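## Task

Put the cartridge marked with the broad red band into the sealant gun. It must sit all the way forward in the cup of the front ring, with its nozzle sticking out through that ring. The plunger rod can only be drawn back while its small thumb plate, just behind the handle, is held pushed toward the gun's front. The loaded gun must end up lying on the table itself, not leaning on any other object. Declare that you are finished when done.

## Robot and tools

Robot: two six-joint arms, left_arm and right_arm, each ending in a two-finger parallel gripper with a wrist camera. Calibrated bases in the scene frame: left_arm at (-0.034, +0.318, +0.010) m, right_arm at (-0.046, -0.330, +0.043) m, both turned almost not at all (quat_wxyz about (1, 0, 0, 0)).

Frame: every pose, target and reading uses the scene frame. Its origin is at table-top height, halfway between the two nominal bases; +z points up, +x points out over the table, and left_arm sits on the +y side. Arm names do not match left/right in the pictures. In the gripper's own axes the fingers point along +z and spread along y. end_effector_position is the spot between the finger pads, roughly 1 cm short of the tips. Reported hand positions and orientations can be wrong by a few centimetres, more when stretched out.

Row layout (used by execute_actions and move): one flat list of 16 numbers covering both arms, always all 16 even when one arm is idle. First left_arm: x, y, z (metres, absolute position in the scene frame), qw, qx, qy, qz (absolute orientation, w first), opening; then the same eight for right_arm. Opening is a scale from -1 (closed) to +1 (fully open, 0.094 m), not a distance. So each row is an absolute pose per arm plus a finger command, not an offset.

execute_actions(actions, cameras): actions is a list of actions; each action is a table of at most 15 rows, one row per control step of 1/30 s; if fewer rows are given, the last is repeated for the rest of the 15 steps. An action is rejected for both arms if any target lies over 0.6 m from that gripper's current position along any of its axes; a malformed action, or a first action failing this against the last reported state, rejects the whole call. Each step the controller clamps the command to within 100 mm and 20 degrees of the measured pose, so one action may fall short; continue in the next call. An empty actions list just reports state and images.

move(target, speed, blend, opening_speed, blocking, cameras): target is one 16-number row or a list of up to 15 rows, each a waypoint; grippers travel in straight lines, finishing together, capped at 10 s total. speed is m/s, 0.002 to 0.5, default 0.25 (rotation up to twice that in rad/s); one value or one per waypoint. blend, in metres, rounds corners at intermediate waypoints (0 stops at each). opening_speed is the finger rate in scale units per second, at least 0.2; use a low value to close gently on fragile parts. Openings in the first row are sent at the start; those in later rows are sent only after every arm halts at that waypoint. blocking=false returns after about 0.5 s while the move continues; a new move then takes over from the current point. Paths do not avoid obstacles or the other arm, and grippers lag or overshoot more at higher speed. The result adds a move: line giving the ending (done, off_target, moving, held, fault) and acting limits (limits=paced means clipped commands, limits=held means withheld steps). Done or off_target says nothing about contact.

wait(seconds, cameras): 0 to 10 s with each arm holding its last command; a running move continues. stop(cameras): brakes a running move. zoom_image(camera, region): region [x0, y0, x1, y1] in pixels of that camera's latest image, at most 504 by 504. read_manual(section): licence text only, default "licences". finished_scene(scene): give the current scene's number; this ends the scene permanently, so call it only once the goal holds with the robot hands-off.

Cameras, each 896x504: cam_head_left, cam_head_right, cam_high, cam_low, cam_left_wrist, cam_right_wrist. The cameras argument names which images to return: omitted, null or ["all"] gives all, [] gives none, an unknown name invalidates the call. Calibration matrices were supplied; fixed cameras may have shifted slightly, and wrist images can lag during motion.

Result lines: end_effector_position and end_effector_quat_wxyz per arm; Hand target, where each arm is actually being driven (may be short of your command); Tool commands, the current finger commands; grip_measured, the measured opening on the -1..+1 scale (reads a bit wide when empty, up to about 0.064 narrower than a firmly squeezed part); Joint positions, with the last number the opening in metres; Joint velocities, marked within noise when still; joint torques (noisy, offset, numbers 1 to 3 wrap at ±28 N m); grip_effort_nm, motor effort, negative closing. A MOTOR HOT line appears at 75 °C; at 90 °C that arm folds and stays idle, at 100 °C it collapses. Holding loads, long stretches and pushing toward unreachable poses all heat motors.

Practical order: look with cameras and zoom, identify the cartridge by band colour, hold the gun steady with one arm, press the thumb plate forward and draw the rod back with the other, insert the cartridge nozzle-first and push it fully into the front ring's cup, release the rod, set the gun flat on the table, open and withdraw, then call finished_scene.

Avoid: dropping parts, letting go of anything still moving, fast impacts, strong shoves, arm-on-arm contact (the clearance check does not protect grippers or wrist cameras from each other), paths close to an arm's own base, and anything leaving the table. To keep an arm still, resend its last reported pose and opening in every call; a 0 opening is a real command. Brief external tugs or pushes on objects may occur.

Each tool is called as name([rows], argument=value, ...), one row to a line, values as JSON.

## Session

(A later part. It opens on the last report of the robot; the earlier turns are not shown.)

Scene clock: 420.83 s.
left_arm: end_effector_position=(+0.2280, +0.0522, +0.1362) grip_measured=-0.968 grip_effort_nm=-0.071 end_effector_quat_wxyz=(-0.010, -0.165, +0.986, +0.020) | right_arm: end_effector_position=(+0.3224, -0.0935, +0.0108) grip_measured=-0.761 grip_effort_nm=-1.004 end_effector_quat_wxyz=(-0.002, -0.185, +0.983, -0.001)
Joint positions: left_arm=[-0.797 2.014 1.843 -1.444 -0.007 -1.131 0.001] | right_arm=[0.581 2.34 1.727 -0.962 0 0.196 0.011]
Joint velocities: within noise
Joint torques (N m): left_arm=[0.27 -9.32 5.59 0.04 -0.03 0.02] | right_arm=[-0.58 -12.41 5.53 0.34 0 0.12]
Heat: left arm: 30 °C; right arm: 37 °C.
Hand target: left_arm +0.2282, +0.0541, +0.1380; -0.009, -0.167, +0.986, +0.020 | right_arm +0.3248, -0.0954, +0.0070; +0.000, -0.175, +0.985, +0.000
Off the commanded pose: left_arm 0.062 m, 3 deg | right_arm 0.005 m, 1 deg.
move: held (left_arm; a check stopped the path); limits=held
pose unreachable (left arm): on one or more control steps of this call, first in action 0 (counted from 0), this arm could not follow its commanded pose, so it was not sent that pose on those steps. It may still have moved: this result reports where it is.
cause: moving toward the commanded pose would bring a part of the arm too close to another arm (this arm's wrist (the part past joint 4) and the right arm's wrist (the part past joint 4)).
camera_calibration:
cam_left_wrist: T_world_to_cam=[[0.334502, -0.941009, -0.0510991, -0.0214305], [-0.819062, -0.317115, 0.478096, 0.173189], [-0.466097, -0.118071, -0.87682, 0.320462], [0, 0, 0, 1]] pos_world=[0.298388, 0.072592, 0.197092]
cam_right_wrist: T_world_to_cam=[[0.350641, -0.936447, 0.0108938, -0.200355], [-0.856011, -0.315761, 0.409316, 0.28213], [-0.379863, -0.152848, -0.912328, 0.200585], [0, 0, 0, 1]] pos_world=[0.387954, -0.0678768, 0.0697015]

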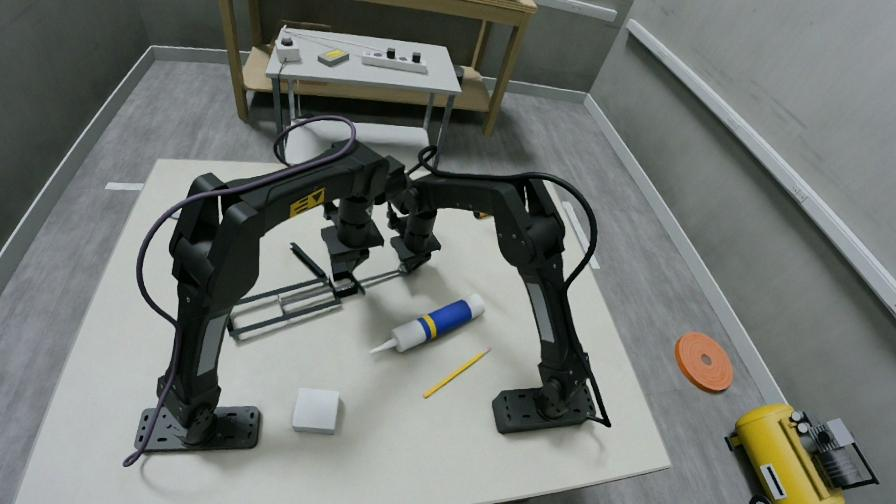

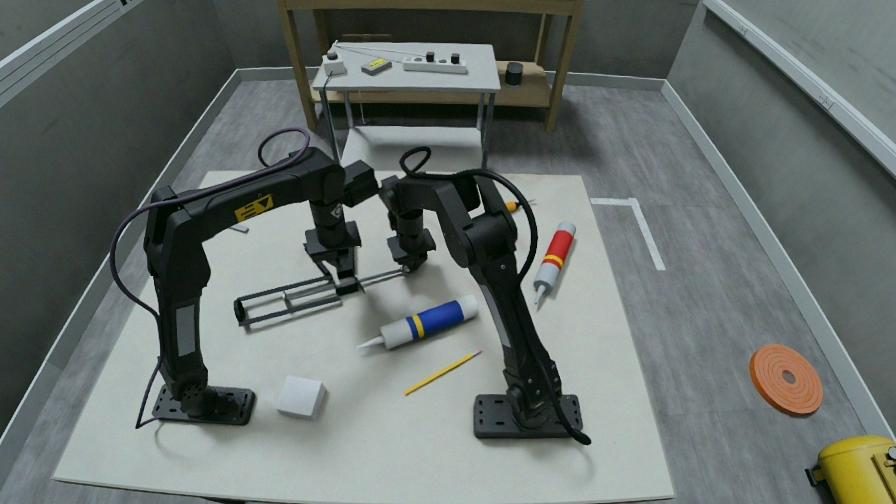

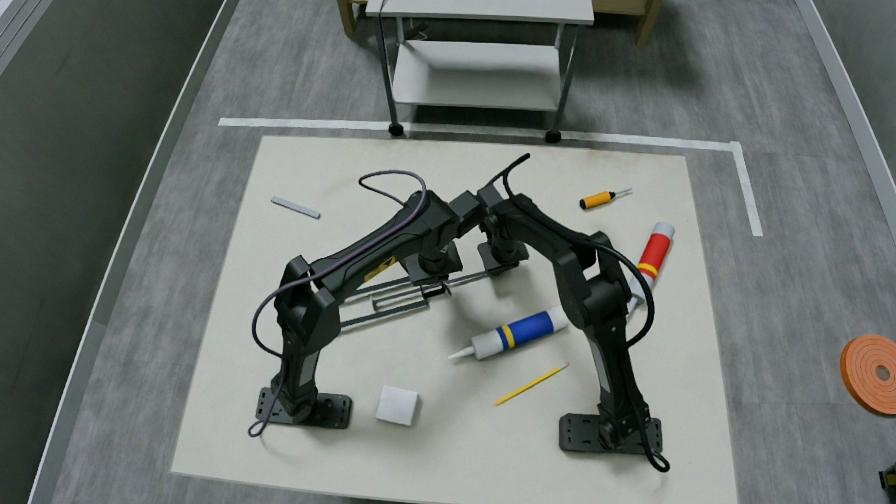

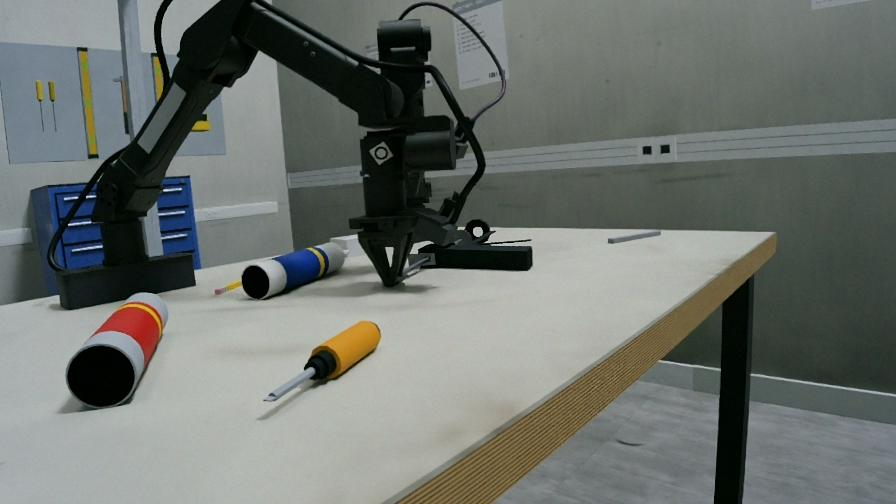

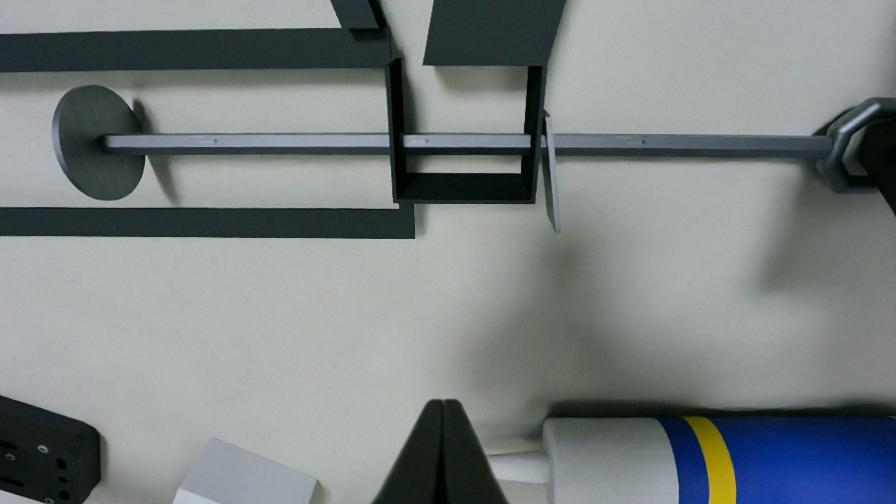

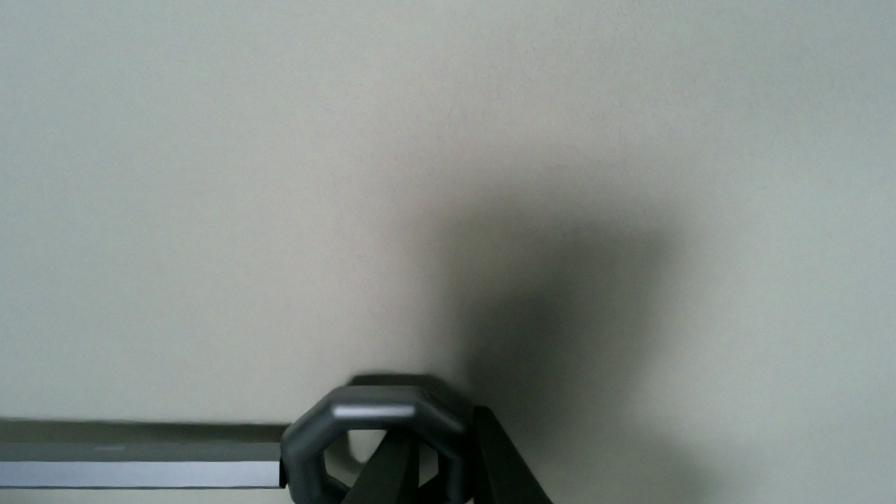

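move([
  [0.21,0.03,0.14,0.337,-0.164,0.925,0.059,-0.97,0.325,-0.0955,0.007,0,-0.1745,0.9847,0,-0.95],
  [0.205,-0.024,0.08,0.337,-0.164,0.925,0.059,-0.97,0.325,-0.0955,0.007,0,-0.1745,0.9847,0,-0.95],
], speed=0.12)

Scene clock: 475.70 s.
left_arm: end_effector_position=(+0.1944, -0.0143, +0.0746) grip_measured=-0.968 grip_effort_nm=-0.076 end_effector_quat_wxyz=(+0.316, -0.151, +0.934, +0.076) | right_arm: end_effector_position=(+0.3224, -0.0935, +0.0108) grip_measured=-0.761 grip_effort_nm=-1.009 end_effector_quat_wxyz=(-0.002, -0.185, +0.983, -0.001)
Joint positions: left_arm=[-1.243 2.116 1.6 -1.109 -0.659 -1.584 0.001] | right_arm=[0.581 2.34 1.727 -0.962 0 0.196 0.011]
Joint velocities: within noise
Joint torques (N m): left_arm=[-0.25 -8.05 7.95 0.24 -0.77 -0.13] | right_arm=[-0.61 -12.41 5.55 0.34 -0.01 0.12]
Heat: left arm: 31 °C; right arm: 38 °C.
Hand target: left_arm +0.2028, -0.0245, +0.0801; +0.340, -0.160, +0.925, +0.060 | right_arm +0.3249, -0.0955, +0.0070; +0.000, -0.175, +0.985, +0.000
Off the commanded pose: left_arm 0.015 m, 4 deg | right_arm 0.005 m, 1 deg.
move: off_target (left_arm)
camera_calibration:
cam_left_wrist: T_world_to_cam=[[0.340685, -0.939051, -0.0460084, -0.0774678], [-0.928698, -0.328498, -0.172076, 0.223702], [0.146474, 0.101351, -0.984009, 0.134958], [0, 0, 0, 1]] pos_world=[0.214376, -0.0129388, 0.16773]
cam_right_wrist: T_world_to_cam=[[0.350641, -0.936447, 0.0108938, -0.200355], [-0.856011, -0.315761, 0.409316, 0.28213], [-0.379863, -0.152848, -0.912328, 0.200585], [0, 0, 0, 1]] pos_world=[0.387954, -0.0678768, 0.0697015]

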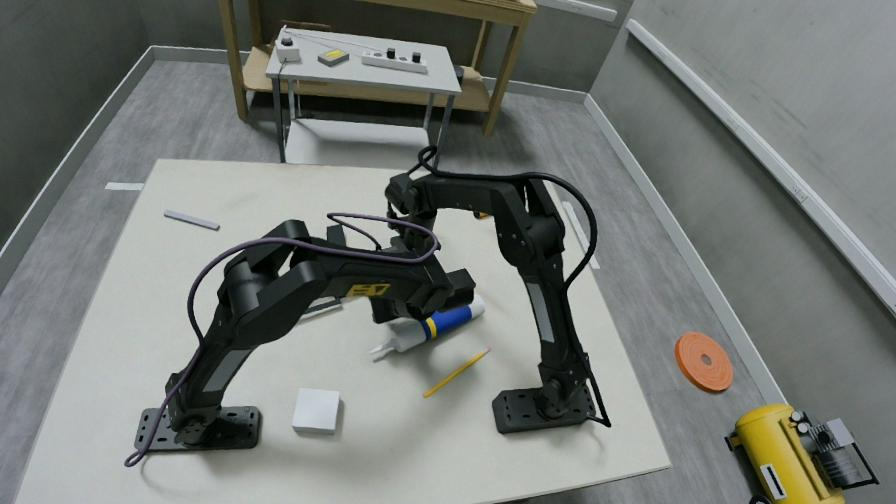

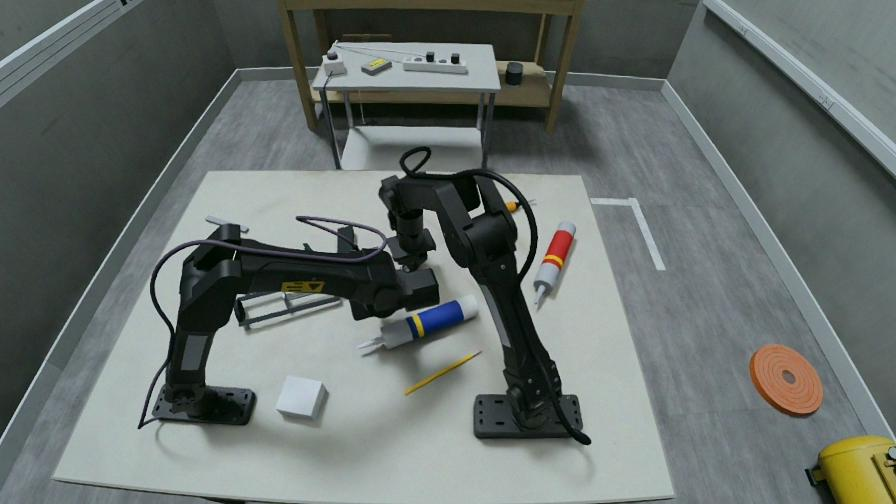

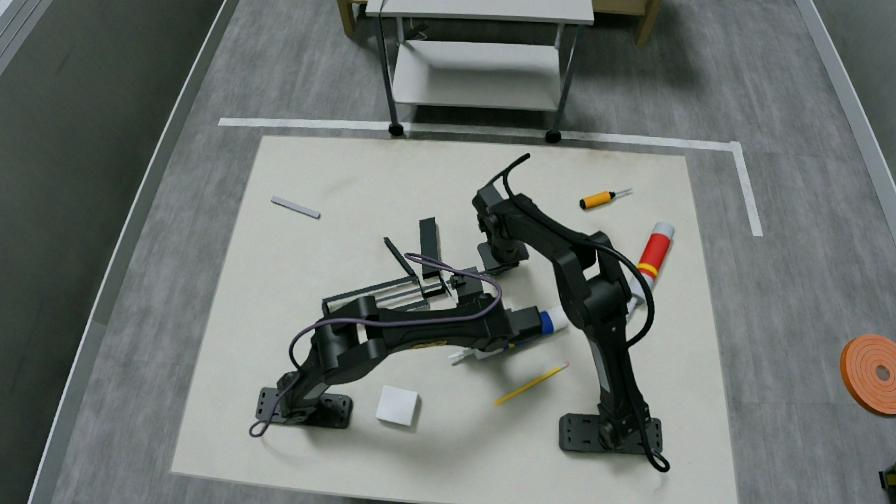

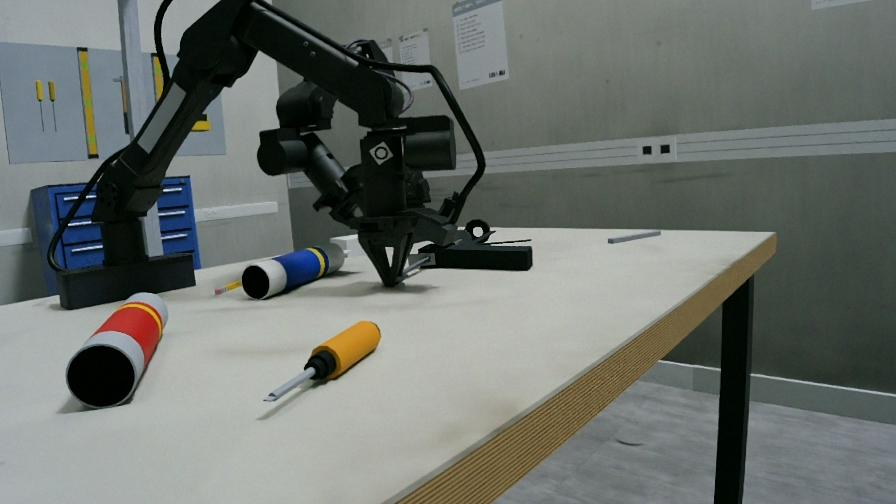

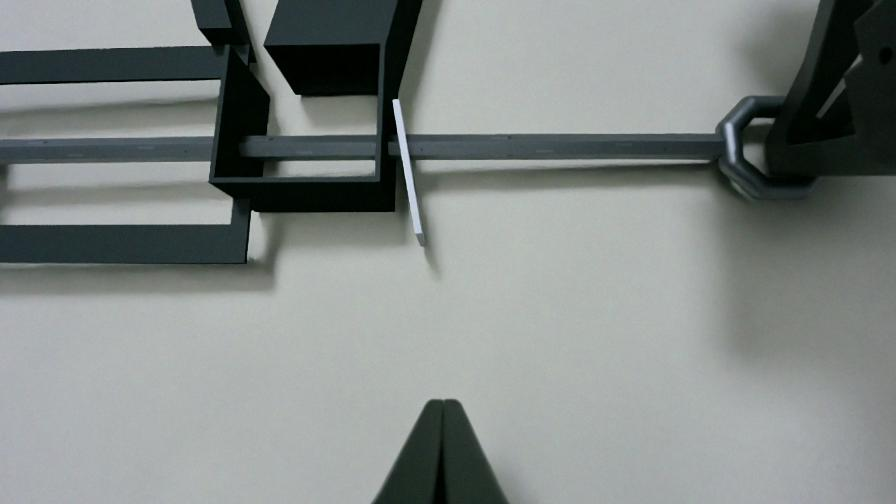

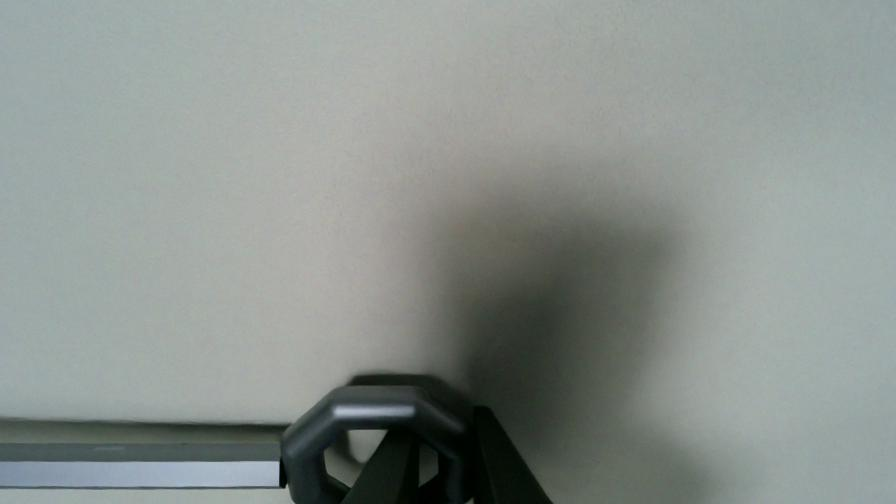

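move(target=[0.243,-0.015,0.05,0.337,-0.164,0.925,0.059,-0.97,0.325,-0.0955,0.007,0,-0.1745,0.9847,0,-0.95], speed=0.08, cameras=["cam_left_wrist","cam_low"])

Scene clock: 513.07 s.
left_arm: end_effector_position=(+0.2367, -0.0158, +0.0547) grip_measured=-0.968 grip_effort_nm=-0.085 end_effector_quat_wxyz=(+0.320, -0.170, +0.930, +0.053) | right_arm: end_effector_position=(+0.3224, -0.0935, +0.0108) grip_measured=-0.761 grip_effort_nm=-1.009 end_effector_quat_wxyz=(-0.002, -0.185, +0.983, -0.001)
Joint positions: left_arm=[-1.146 2.153 1.576 -0.934 -0.659 -1.49 0.001] | right_arm=[0.581 2.34 1.727 -0.962 0 0.196 0.011]
Joint velocities: within noise
Joint torques (N m): left_arm=[0.09 -8.51 5.11 0.51 -0.67 0.14] | right_arm=[-0.61 -12.41 5.53 0.34 -0.01 0.12]
Heat: left arm: 33 °C; right arm: 39 °C.
Hand target: left_arm +0.2420, -0.0149, +0.0495; +0.336, -0.164, +0.926, +0.060 | right_arm +0.3249, -0.0955, +0.0070; +0.000, -0.175, +0.985, +0.000
Off the commanded pose: left_arm 0.008 m, 2 deg | right_arm 0.005 m, 1 deg.
move: done
camera_calibration:
cam_left_wrist: T_world_to_cam=[[0.362257, -0.932023, 0.0100961, -0.102249], [-0.917338, -0.358426, -0.173266, 0.255965], [0.165107, 0.0535054, -0.984823, 0.104209], [0, 0, 0, 1]] pos_world=[0.254642, -0.00912983, 0.14801]
Images, in order (width x height): cam_low 896x504, cam_left_wrist 896x504.

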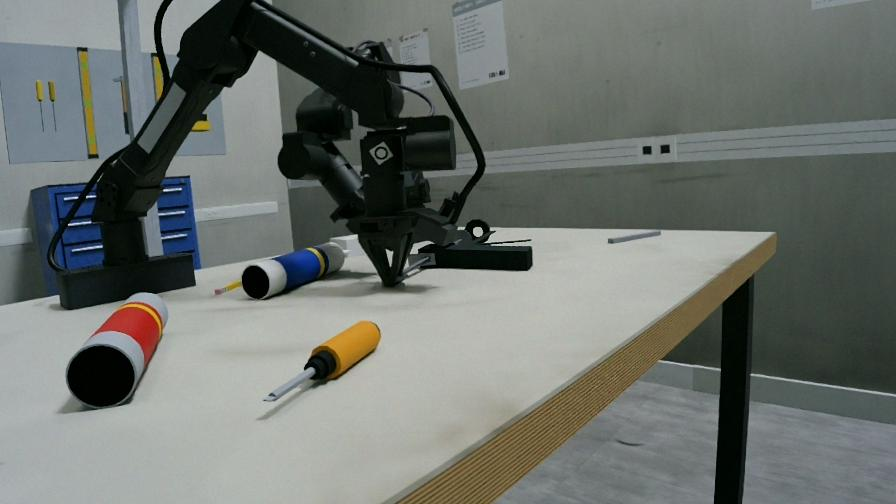

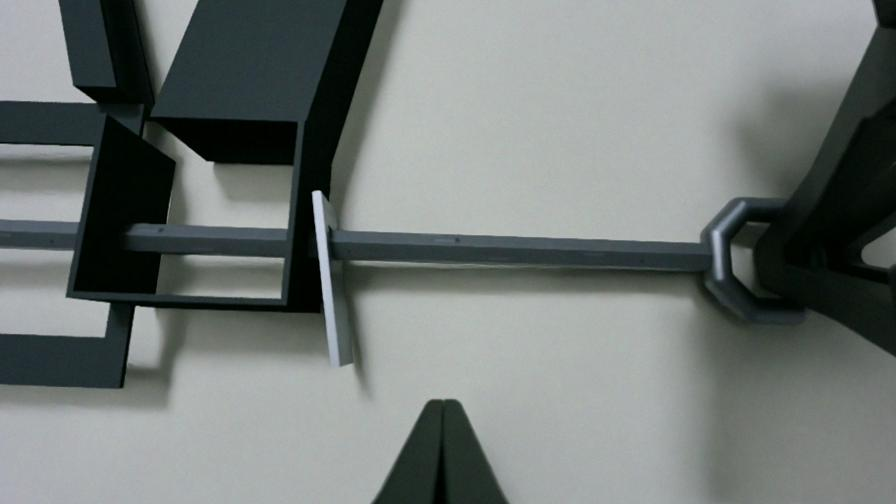

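move(target=[0.245,0.0,0.022,0.337,-0.164,0.925,0.059,-0.97,0.325,-0.0955,0.007,0,-0.1745,0.9847,0,-0.95], speed=0.06, cameras=["cam_left_wrist","cam_low"])

Scene clock: 543.03 s.
left_arm: end_effector_position=(+0.2409, +0.0005, +0.0250) grip_measured=-0.968 grip_effort_nm=-0.076 end_effector_quat_wxyz=(+0.320, -0.172, +0.930, +0.056) | right_arm: end_effector_position=(+0.3224, -0.0935, +0.0108) grip_measured=-0.761 grip_effort_nm=-1.004 end_effector_quat_wxyz=(-0.002, -0.185, +0.983, -0.001)
Joint positions: left_arm=[-1.12 2.153 1.447 -0.793 -0.659 -1.464 0.001] | right_arm=[0.581 2.34 1.727 -0.962 0 0.196 0.011]
Joint velocities: within noise
Joint torques (N m): left_arm=[0.34 -8.65 4.93 0.52 -0.66 0.17] | right_arm=[-0.61 -12.42 5.53 0.34 -0.01 0.12]
Heat: left arm: 31 °C; right arm: 39 °C.
Hand target: left_arm +0.2475, +0.0024, +0.0225; +0.336, -0.169, +0.924, +0.060 | right_arm +0.3249, -0.0955, +0.0070; +0.000, -0.175, +0.985, +0.000
Off the commanded pose: left_arm 0.005 m, 2 deg | right_arm 0.005 m, 1 deg.
move: done
camera_calibration:
cam_left_wrist: T_world_to_cam=[[0.36739, -0.930045, 0.00631654, -0.0894394], [-0.915409, -0.362793, -0.174375, 0.260099], [0.164469, 0.0582816, -0.984659, 0.0735125], [0, 0, 0, 1]] pos_world=[0.258865, 0.00689474, 0.118305]
Images, in order (width x height): cam_low 896x504, cam_left_wrist 896x504.

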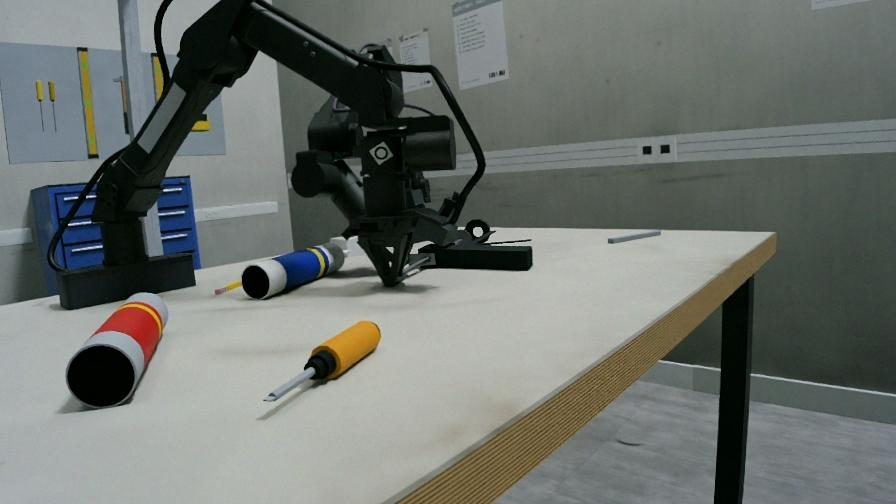

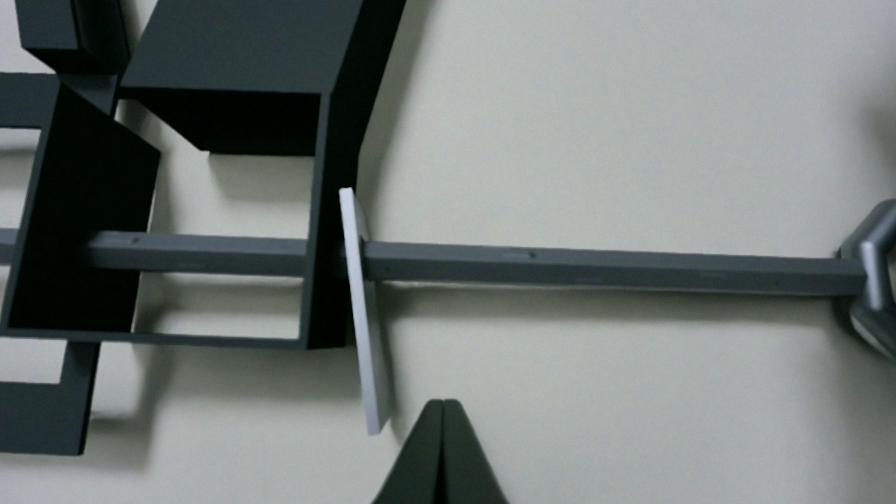

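move(target=[0.243,0.012,0.015,0.337,-0.164,0.925,0.059,-0.97,0.325,-0.0955,0.007,0,-0.1745,0.9847,0,-0.95], speed=0.05, cameras=["cam_left_wrist","cam_right_wrist"])

Scene clock: 558.03 s.
left_arm: end_effector_position=(+0.2382, +0.0052, +0.0185) grip_measured=-0.968 grip_effort_nm=-0.076 end_effector_quat_wxyz=(+0.338, -0.160, +0.926, +0.059) | right_arm: end_effector_position=(+0.3224, -0.0935, +0.0108) grip_measured=-0.761 grip_effort_nm=-1.013 end_effector_quat_wxyz=(-0.002, -0.185, +0.983, -0.001)
Joint positions: left_arm=[-1.134 2.147 1.388 -0.736 -0.696 -1.45 0.001] | right_arm=[0.581 2.34 1.727 -0.962 0 0.196 0.011]
Joint velocities: within noise
Joint torques (N m): left_arm=[0.73 -9.89 3.34 0.56 -0.33 0.14] | right_arm=[-0.59 -12.41 5.55 0.34 0 0.11]
Heat: left arm: 31 °C; right arm: 39 °C.
Hand target: left_arm +0.2396, +0.0098, +0.0146; +0.337, -0.159, +0.926, +0.059 | right_arm +0.3249, -0.0955, +0.0070; +0.000, -0.175, +0.985, +0.000
Off the commanded pose: left_arm 0.009 m, 1 deg | right_arm 0.005 m, 1 deg.
move: done
camera_calibration:
cam_left_wrist: T_world_to_cam=[[0.346931, -0.93789, -0.000587595, -0.0790347], [-0.916864, -0.339021, -0.210774, 0.259085], [0.197484, 0.0736629, -0.977535, 0.0591749], [0, 0, 0, 1]] pos_world=[0.253279, 0.00935034, 0.112407]
cam_right_wrist: T_world_to_cam=[[0.350641, -0.936447, 0.0108938, -0.200355], [-0.856011, -0.315761, 0.409316, 0.28213], [-0.379863, -0.152848, -0.912328, 0.200585], [0, 0, 0, 1]] pos_world=[0.387954, -0.0678768, 0.0697015]
Images, in order (width x height): cam_left_wrist 896x504, cam_right_wrist 896x504.

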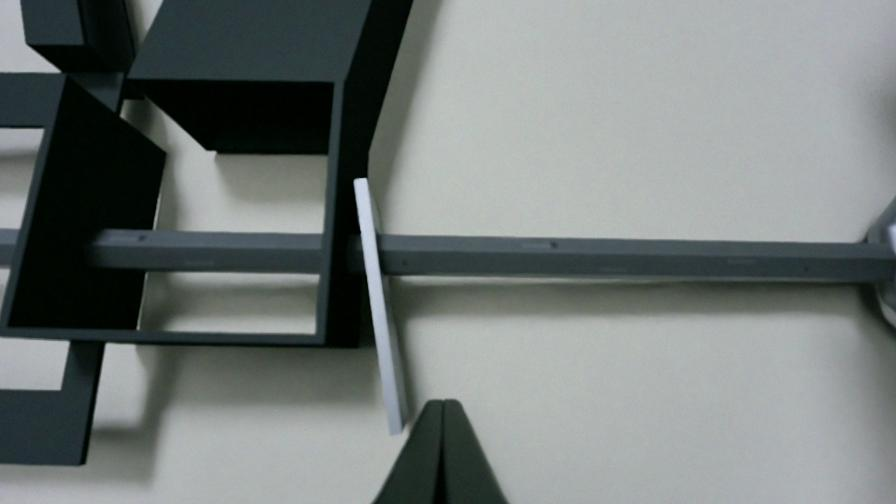

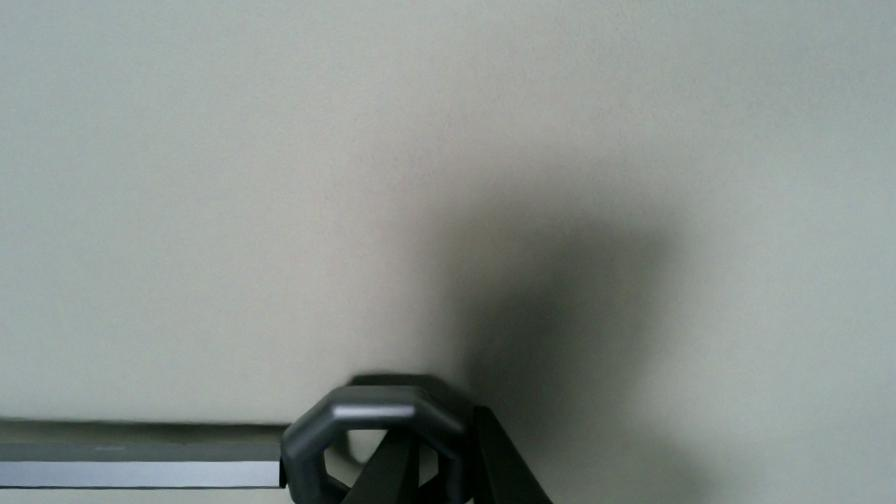

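move(target=[0.250,0.020,0.015,0.337,-0.164,0.925,0.059,-0.97,0.325,-0.0955,0.007,0,-0.1745,0.9847,0,-0.95], speed=0.05, cameras=["cam_left_wrist","cam_right_wrist"])

Scene clock: 568.17 s.
left_arm: end_effector_position=(+0.2438, +0.0063, +0.0187) grip_measured=-0.968 grip_effort_nm=-0.061 end_effector_quat_wxyz=(+0.341, -0.158, +0.925, +0.049) | right_arm: end_effector_position=(+0.3224, -0.0935, +0.0108) grip_measured=-0.761 grip_effort_nm=-1.009 end_effector_quat_wxyz=(-0.002, -0.185, +0.983, -0.001)
Joint positions: left_arm=[-1.12 2.132 1.361 -0.685 -0.696 -1.418 0.001] | right_arm=[0.581 2.34 1.727 -0.962 0 0.196 0.011]
Joint velocities: within noise
Joint torques (N m): left_arm=[2.52 -10.14 3.32 0.44 -0.28 0.15] | right_arm=[-0.59 -12.41 5.53 0.34 -0.01 0.12]
Heat: left arm: 32 °C; right arm: 39 °C.
Hand target: left_arm +0.2495, +0.0194, +0.0151; +0.337, -0.164, +0.925, +0.058 | right_arm +0.3249, -0.0955, +0.0070; +0.000, -0.175, +0.985, +0.000
Off the commanded pose: left_arm 0.015 m, 1 deg | right_arm 0.005 m, 1 deg.
move: off_target (left_arm)
camera_calibration:
cam_left_wrist: T_world_to_cam=[[0.336703, -0.941461, 0.0168075, -0.077711], [-0.918427, -0.332298, -0.214639, 0.265043], [0.20766, 0.0568334, -0.976549, 0.0558439], [0, 0, 0, 1]] pos_world=[0.257992, 0.0117374, 0.112729]
cam_right_wrist: T_world_to_cam=[[0.350641, -0.936447, 0.0108938, -0.200355], [-0.856011, -0.315761, 0.409316, 0.28213], [-0.379863, -0.152848, -0.912328, 0.200585], [0, 0, 0, 1]] pos_world=[0.387954, -0.0678768, 0.0697015]
Images, in order (width x height): cam_left_wrist 896x504, cam_right_wrist 896x504.

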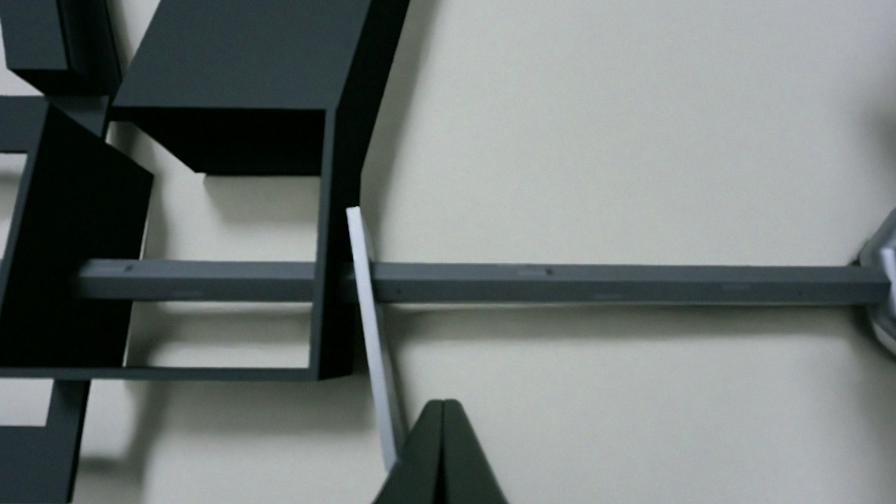

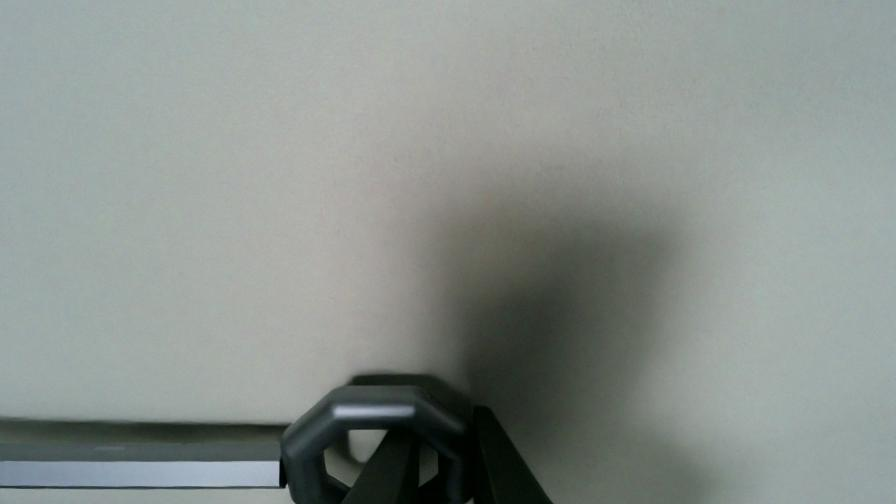

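move(target=[0.237,0.060,0.015,0.337,-0.164,0.925,0.059,-0.97,0.342,-0.140,0.007,0,-0.1745,0.9847,0,-0.95], speed=0.05, cameras=["cam_left_wrist","cam_right_wrist"])

Scene clock: 580.37 s.
left_arm: end_effector_position=(+0.2454, +0.0064, +0.0200) grip_measured=-0.969 grip_effort_nm=-0.051 end_effector_quat_wxyz=(+0.346, -0.176, +0.921, -0.030) | right_arm: end_effector_position=(+0.3227, -0.0943, +0.0096) grip_measured=-0.772 grip_effort_nm=-1.009 end_effector_quat_wxyz=(-0.018, -0.184, +0.981, +0.057)
Joint positions: left_arm=[-1.102 2.021 1.175 -0.427 -0.653 -1.38 0.001] | right_arm=[0.53 2.334 1.705 -0.939 -0.12 0.147 0.011]
Joint velocities: within noise
Joint torques (N m): left_arm=[2.85 -10.62 2.07 -0.59 -0.64 0.1] | right_arm=[-5.08 -13.89 3.97 0.2 1 -0.33]
Heat: left arm: 33 °C; right arm: 40 °C.
Hand target: left_arm +0.2394, +0.0543, +0.0158; +0.338, -0.164, +0.925, +0.052 | right_arm +0.3395, -0.1371, +0.0082; -0.004, -0.170, +0.985, +0.002
Off the commanded pose: left_arm 0.054 m, 10 deg | right_arm 0.050 m, 7 deg.
move: off_target (left_arm, right_arm)
camera_calibration:
cam_left_wrist: T_world_to_cam=[[0.314449, -0.932509, 0.177618, -0.0759806], [-0.917382, -0.346611, -0.19563, 0.26623], [0.243991, -0.101428, -0.964459, 0.0486026], [0, 0, 0, 1]] pos_world=[0.256268, 0.0263553, 0.112453]
cam_right_wrist: T_world_to_cam=[[0.346582, -0.931731, -0.10844, -0.198297], [-0.834747, -0.35909, 0.417435, 0.271637], [-0.427876, -0.0541556, -0.902213, 0.224217], [0, 0, 0, 1]] pos_world=[0.391412, -0.0750751, 0.0673975]
Images, in order (width x height): cam_left_wrist 896x504, cam_right_wrist 896x504.

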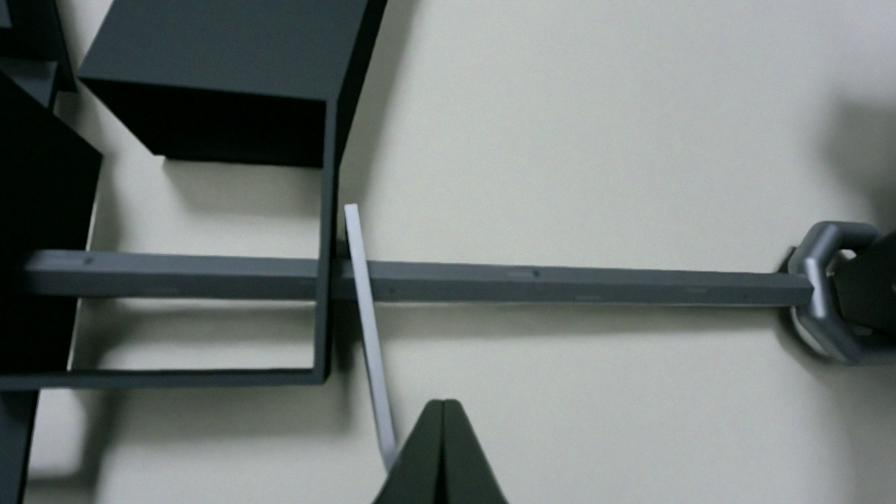

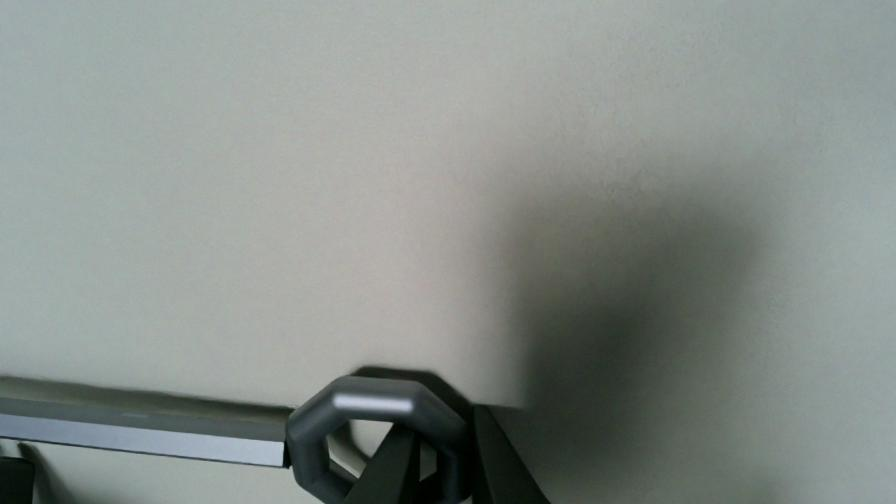

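move(target=[0.215,0.095,0.015,0.337,-0.164,0.925,0.059,-0.97,0.342,-0.140,0.007,0,-0.1745,0.9847,0,-0.95], speed=0.06, cameras=["cam_left_wrist","cam_right_wrist"])

Scene clock: 603.80 s.
left_arm: end_effector_position=(+0.2357, +0.0198, +0.0307) grip_measured=-0.969 grip_effort_nm=-0.051 end_effector_quat_wxyz=(+0.346, -0.187, +0.916, -0.081) | right_arm: end_effector_position=(+0.3180, -0.0861, +0.0110) grip_measured=-0.779 grip_effort_nm=-1.009 end_effector_quat_wxyz=(-0.027, -0.184, +0.979, +0.083)
Joint positions: left_arm=[-1.097 1.886 1.005 -0.286 -0.622 -1.37 0.001] | right_arm=[0.53 2.334 1.705 -0.939 -0.174 0.146 0.01]
Joint velocities: within noise
Joint torques (N m): left_arm=[1.81 -9.28 1.13 -1.17 -0.91 0.11] | right_arm=[-5.27 -13.93 4.21 0.11 1.45 -0.42]
Heat: left arm: 35 °C; right arm: 41 °C.
Hand target: left_arm +0.2196, +0.0867, +0.0172; +0.339, -0.158, +0.926, +0.049 | right_arm +0.3390, -0.1379, +0.0091; -0.006, -0.174, +0.985, +0.003
Off the commanded pose: left_arm 0.080 m, 16 deg | right_arm 0.059 m, 10 deg.
move: off_target (left_arm, right_arm)
camera_calibration:
cam_left_wrist: T_world_to_cam=[[0.29755, -0.913334, 0.278001, -0.0617909], [-0.917774, -0.353852, -0.180222, 0.263863], [0.262974, -0.201517, -0.943523, 0.0595797], [0, 0, 0, 1]] pos_world=[0.244885, 0.0489392, 0.120947]
cam_right_wrist: T_world_to_cam=[[0.344608, -0.924841, -0.160978, -0.187061], [-0.823058, -0.380133, 0.421988, 0.264517], [-0.451465, -0.0129263, -0.892195, 0.234863], [0, 0, 0, 1]] pos_world=[0.388208, -0.0694141, 0.0678077]
Images, in order (width x height): cam_left_wrist 896x504, cam_right_wrist 896x504.

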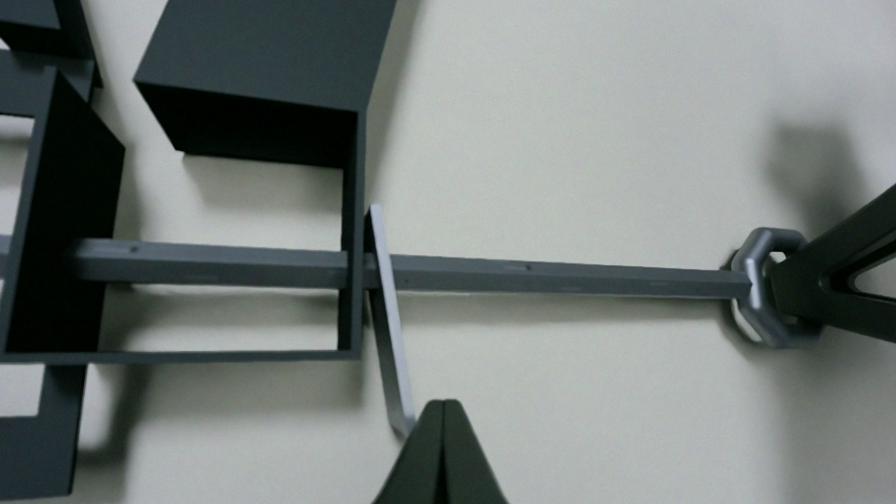

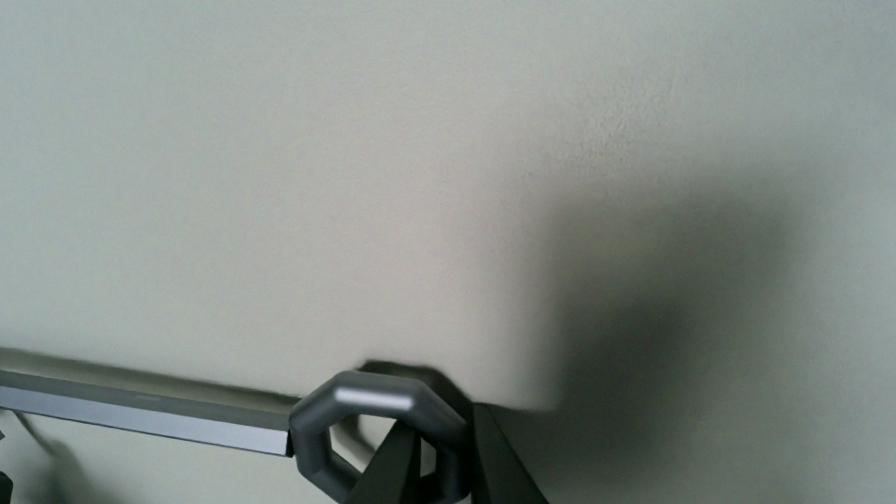

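move([
  [0.245,-0.005,0.022,0.337,-0.164,0.925,0.059,-0.97,0.324,-0.100,0.007,0,-0.1745,0.9847,0,-0.95],
  [0.20,-0.015,0.09,0.337,-0.164,0.925,0.059,-0.97,0.324,-0.100,0.007,0,-0.1745,0.9847,0,-0.95],
  [0.15,0.10,0.19,0.337,-0.164,0.925,0.059,-0.97,0.324,-0.100,0.007,0,-0.1745,0.9847,0,-0.95],
], speed=[0.06,0.1,0.15], cameras=["cam_left_wrist","cam_right_wrist","cam_high"])

Scene clock: 640.47 s.
left_arm: end_effector_position=(+0.1496, +0.0917, +0.1806) grip_measured=-0.969 grip_effort_nm=-0.046 end_effector_quat_wxyz=(+0.317, -0.163, +0.932, +0.059) | right_arm: end_effector_position=(+0.3191, -0.0882, +0.0095) grip_measured=-0.781 grip_effort_nm=-1.004 end_effector_quat_wxyz=(-0.011, -0.181, +0.983, +0.037)
Joint positions: left_arm=[-1.272 1.603 1.361 -1.377 -0.655 -1.637 0.001] | right_arm=[0.564 2.333 1.705 -0.937 -0.077 0.187 0.01]
Joint velocities: within noise
Joint torques (N m): left_arm=[-0.59 -7.56 5.31 -0.17 -0.73 -0.17] | right_arm=[0.1 -12.88 5.46 0.19 0.67 0.13]
Heat: left arm: 35 °C; right arm: 42 °C.
Hand target: left_arm +0.1508, +0.1008, +0.1901; +0.336, -0.163, +0.926, +0.063 | right_arm +0.3241, -0.1001, +0.0078; +0.000, -0.174, +0.985, +0.001
Off the commanded pose: left_arm 0.013 m, 2 deg | right_arm 0.013 m, 4 deg.
move: off_target (left_arm, right_arm)
camera_calibration:
cam_left_wrist: T_world_to_cam=[[0.353641, -0.935353, -0.00724451, 0.0328989], [-0.922483, -0.347473, -0.168187, 0.235216], [0.154797, 0.066161, -0.985728, 0.237393], [0, 0, 0, 1]] pos_world=[0.168601, 0.0967972, 0.273803]
cam_right_wrist: T_world_to_cam=[[0.342663, -0.937109, -0.0663979, -0.19096], [-0.845623, -0.338456, 0.412758, 0.276185], [-0.409272, -0.0852892, -0.908417, 0.21427], [0, 0, 0, 1]] pos_world=[0.386678, -0.0671994, 0.0679693]
Images, in order (width x height): cam_high 896x504, cam_left_wrist 896x504, cam_right_wrist 896x504.

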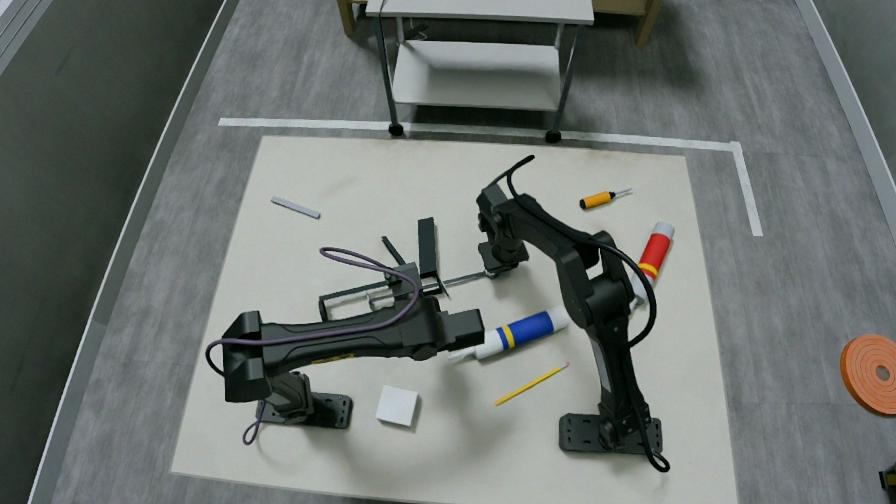

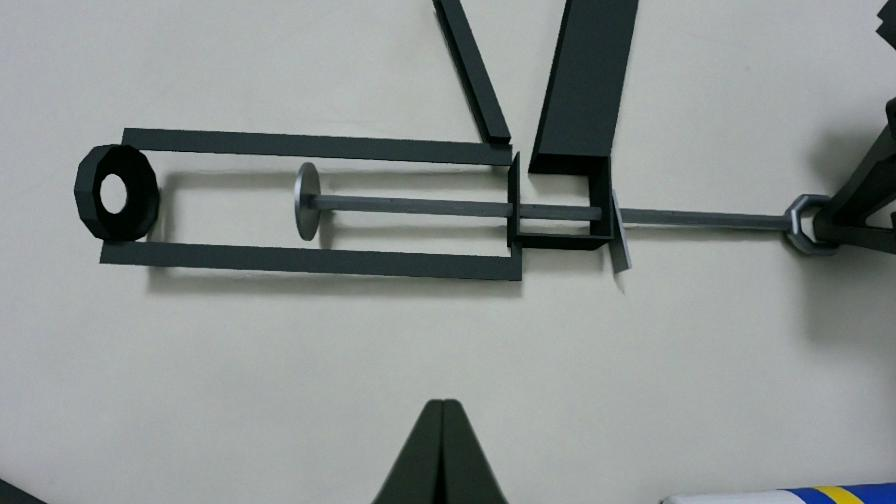

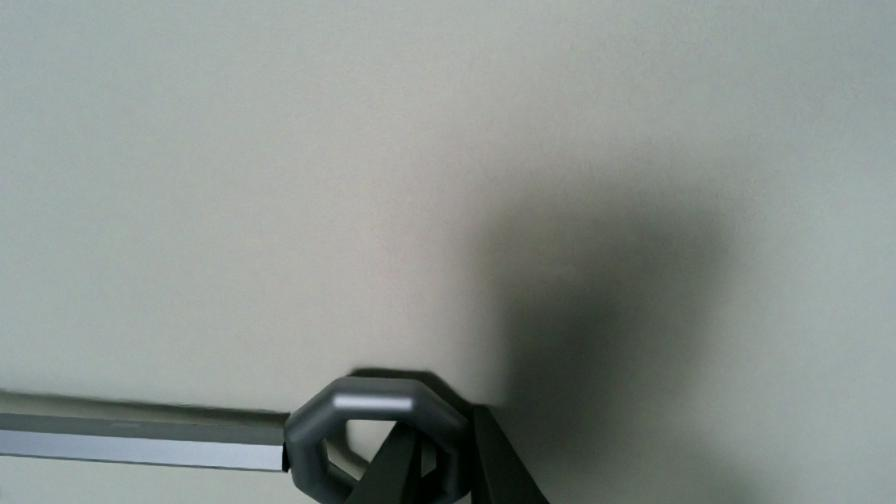

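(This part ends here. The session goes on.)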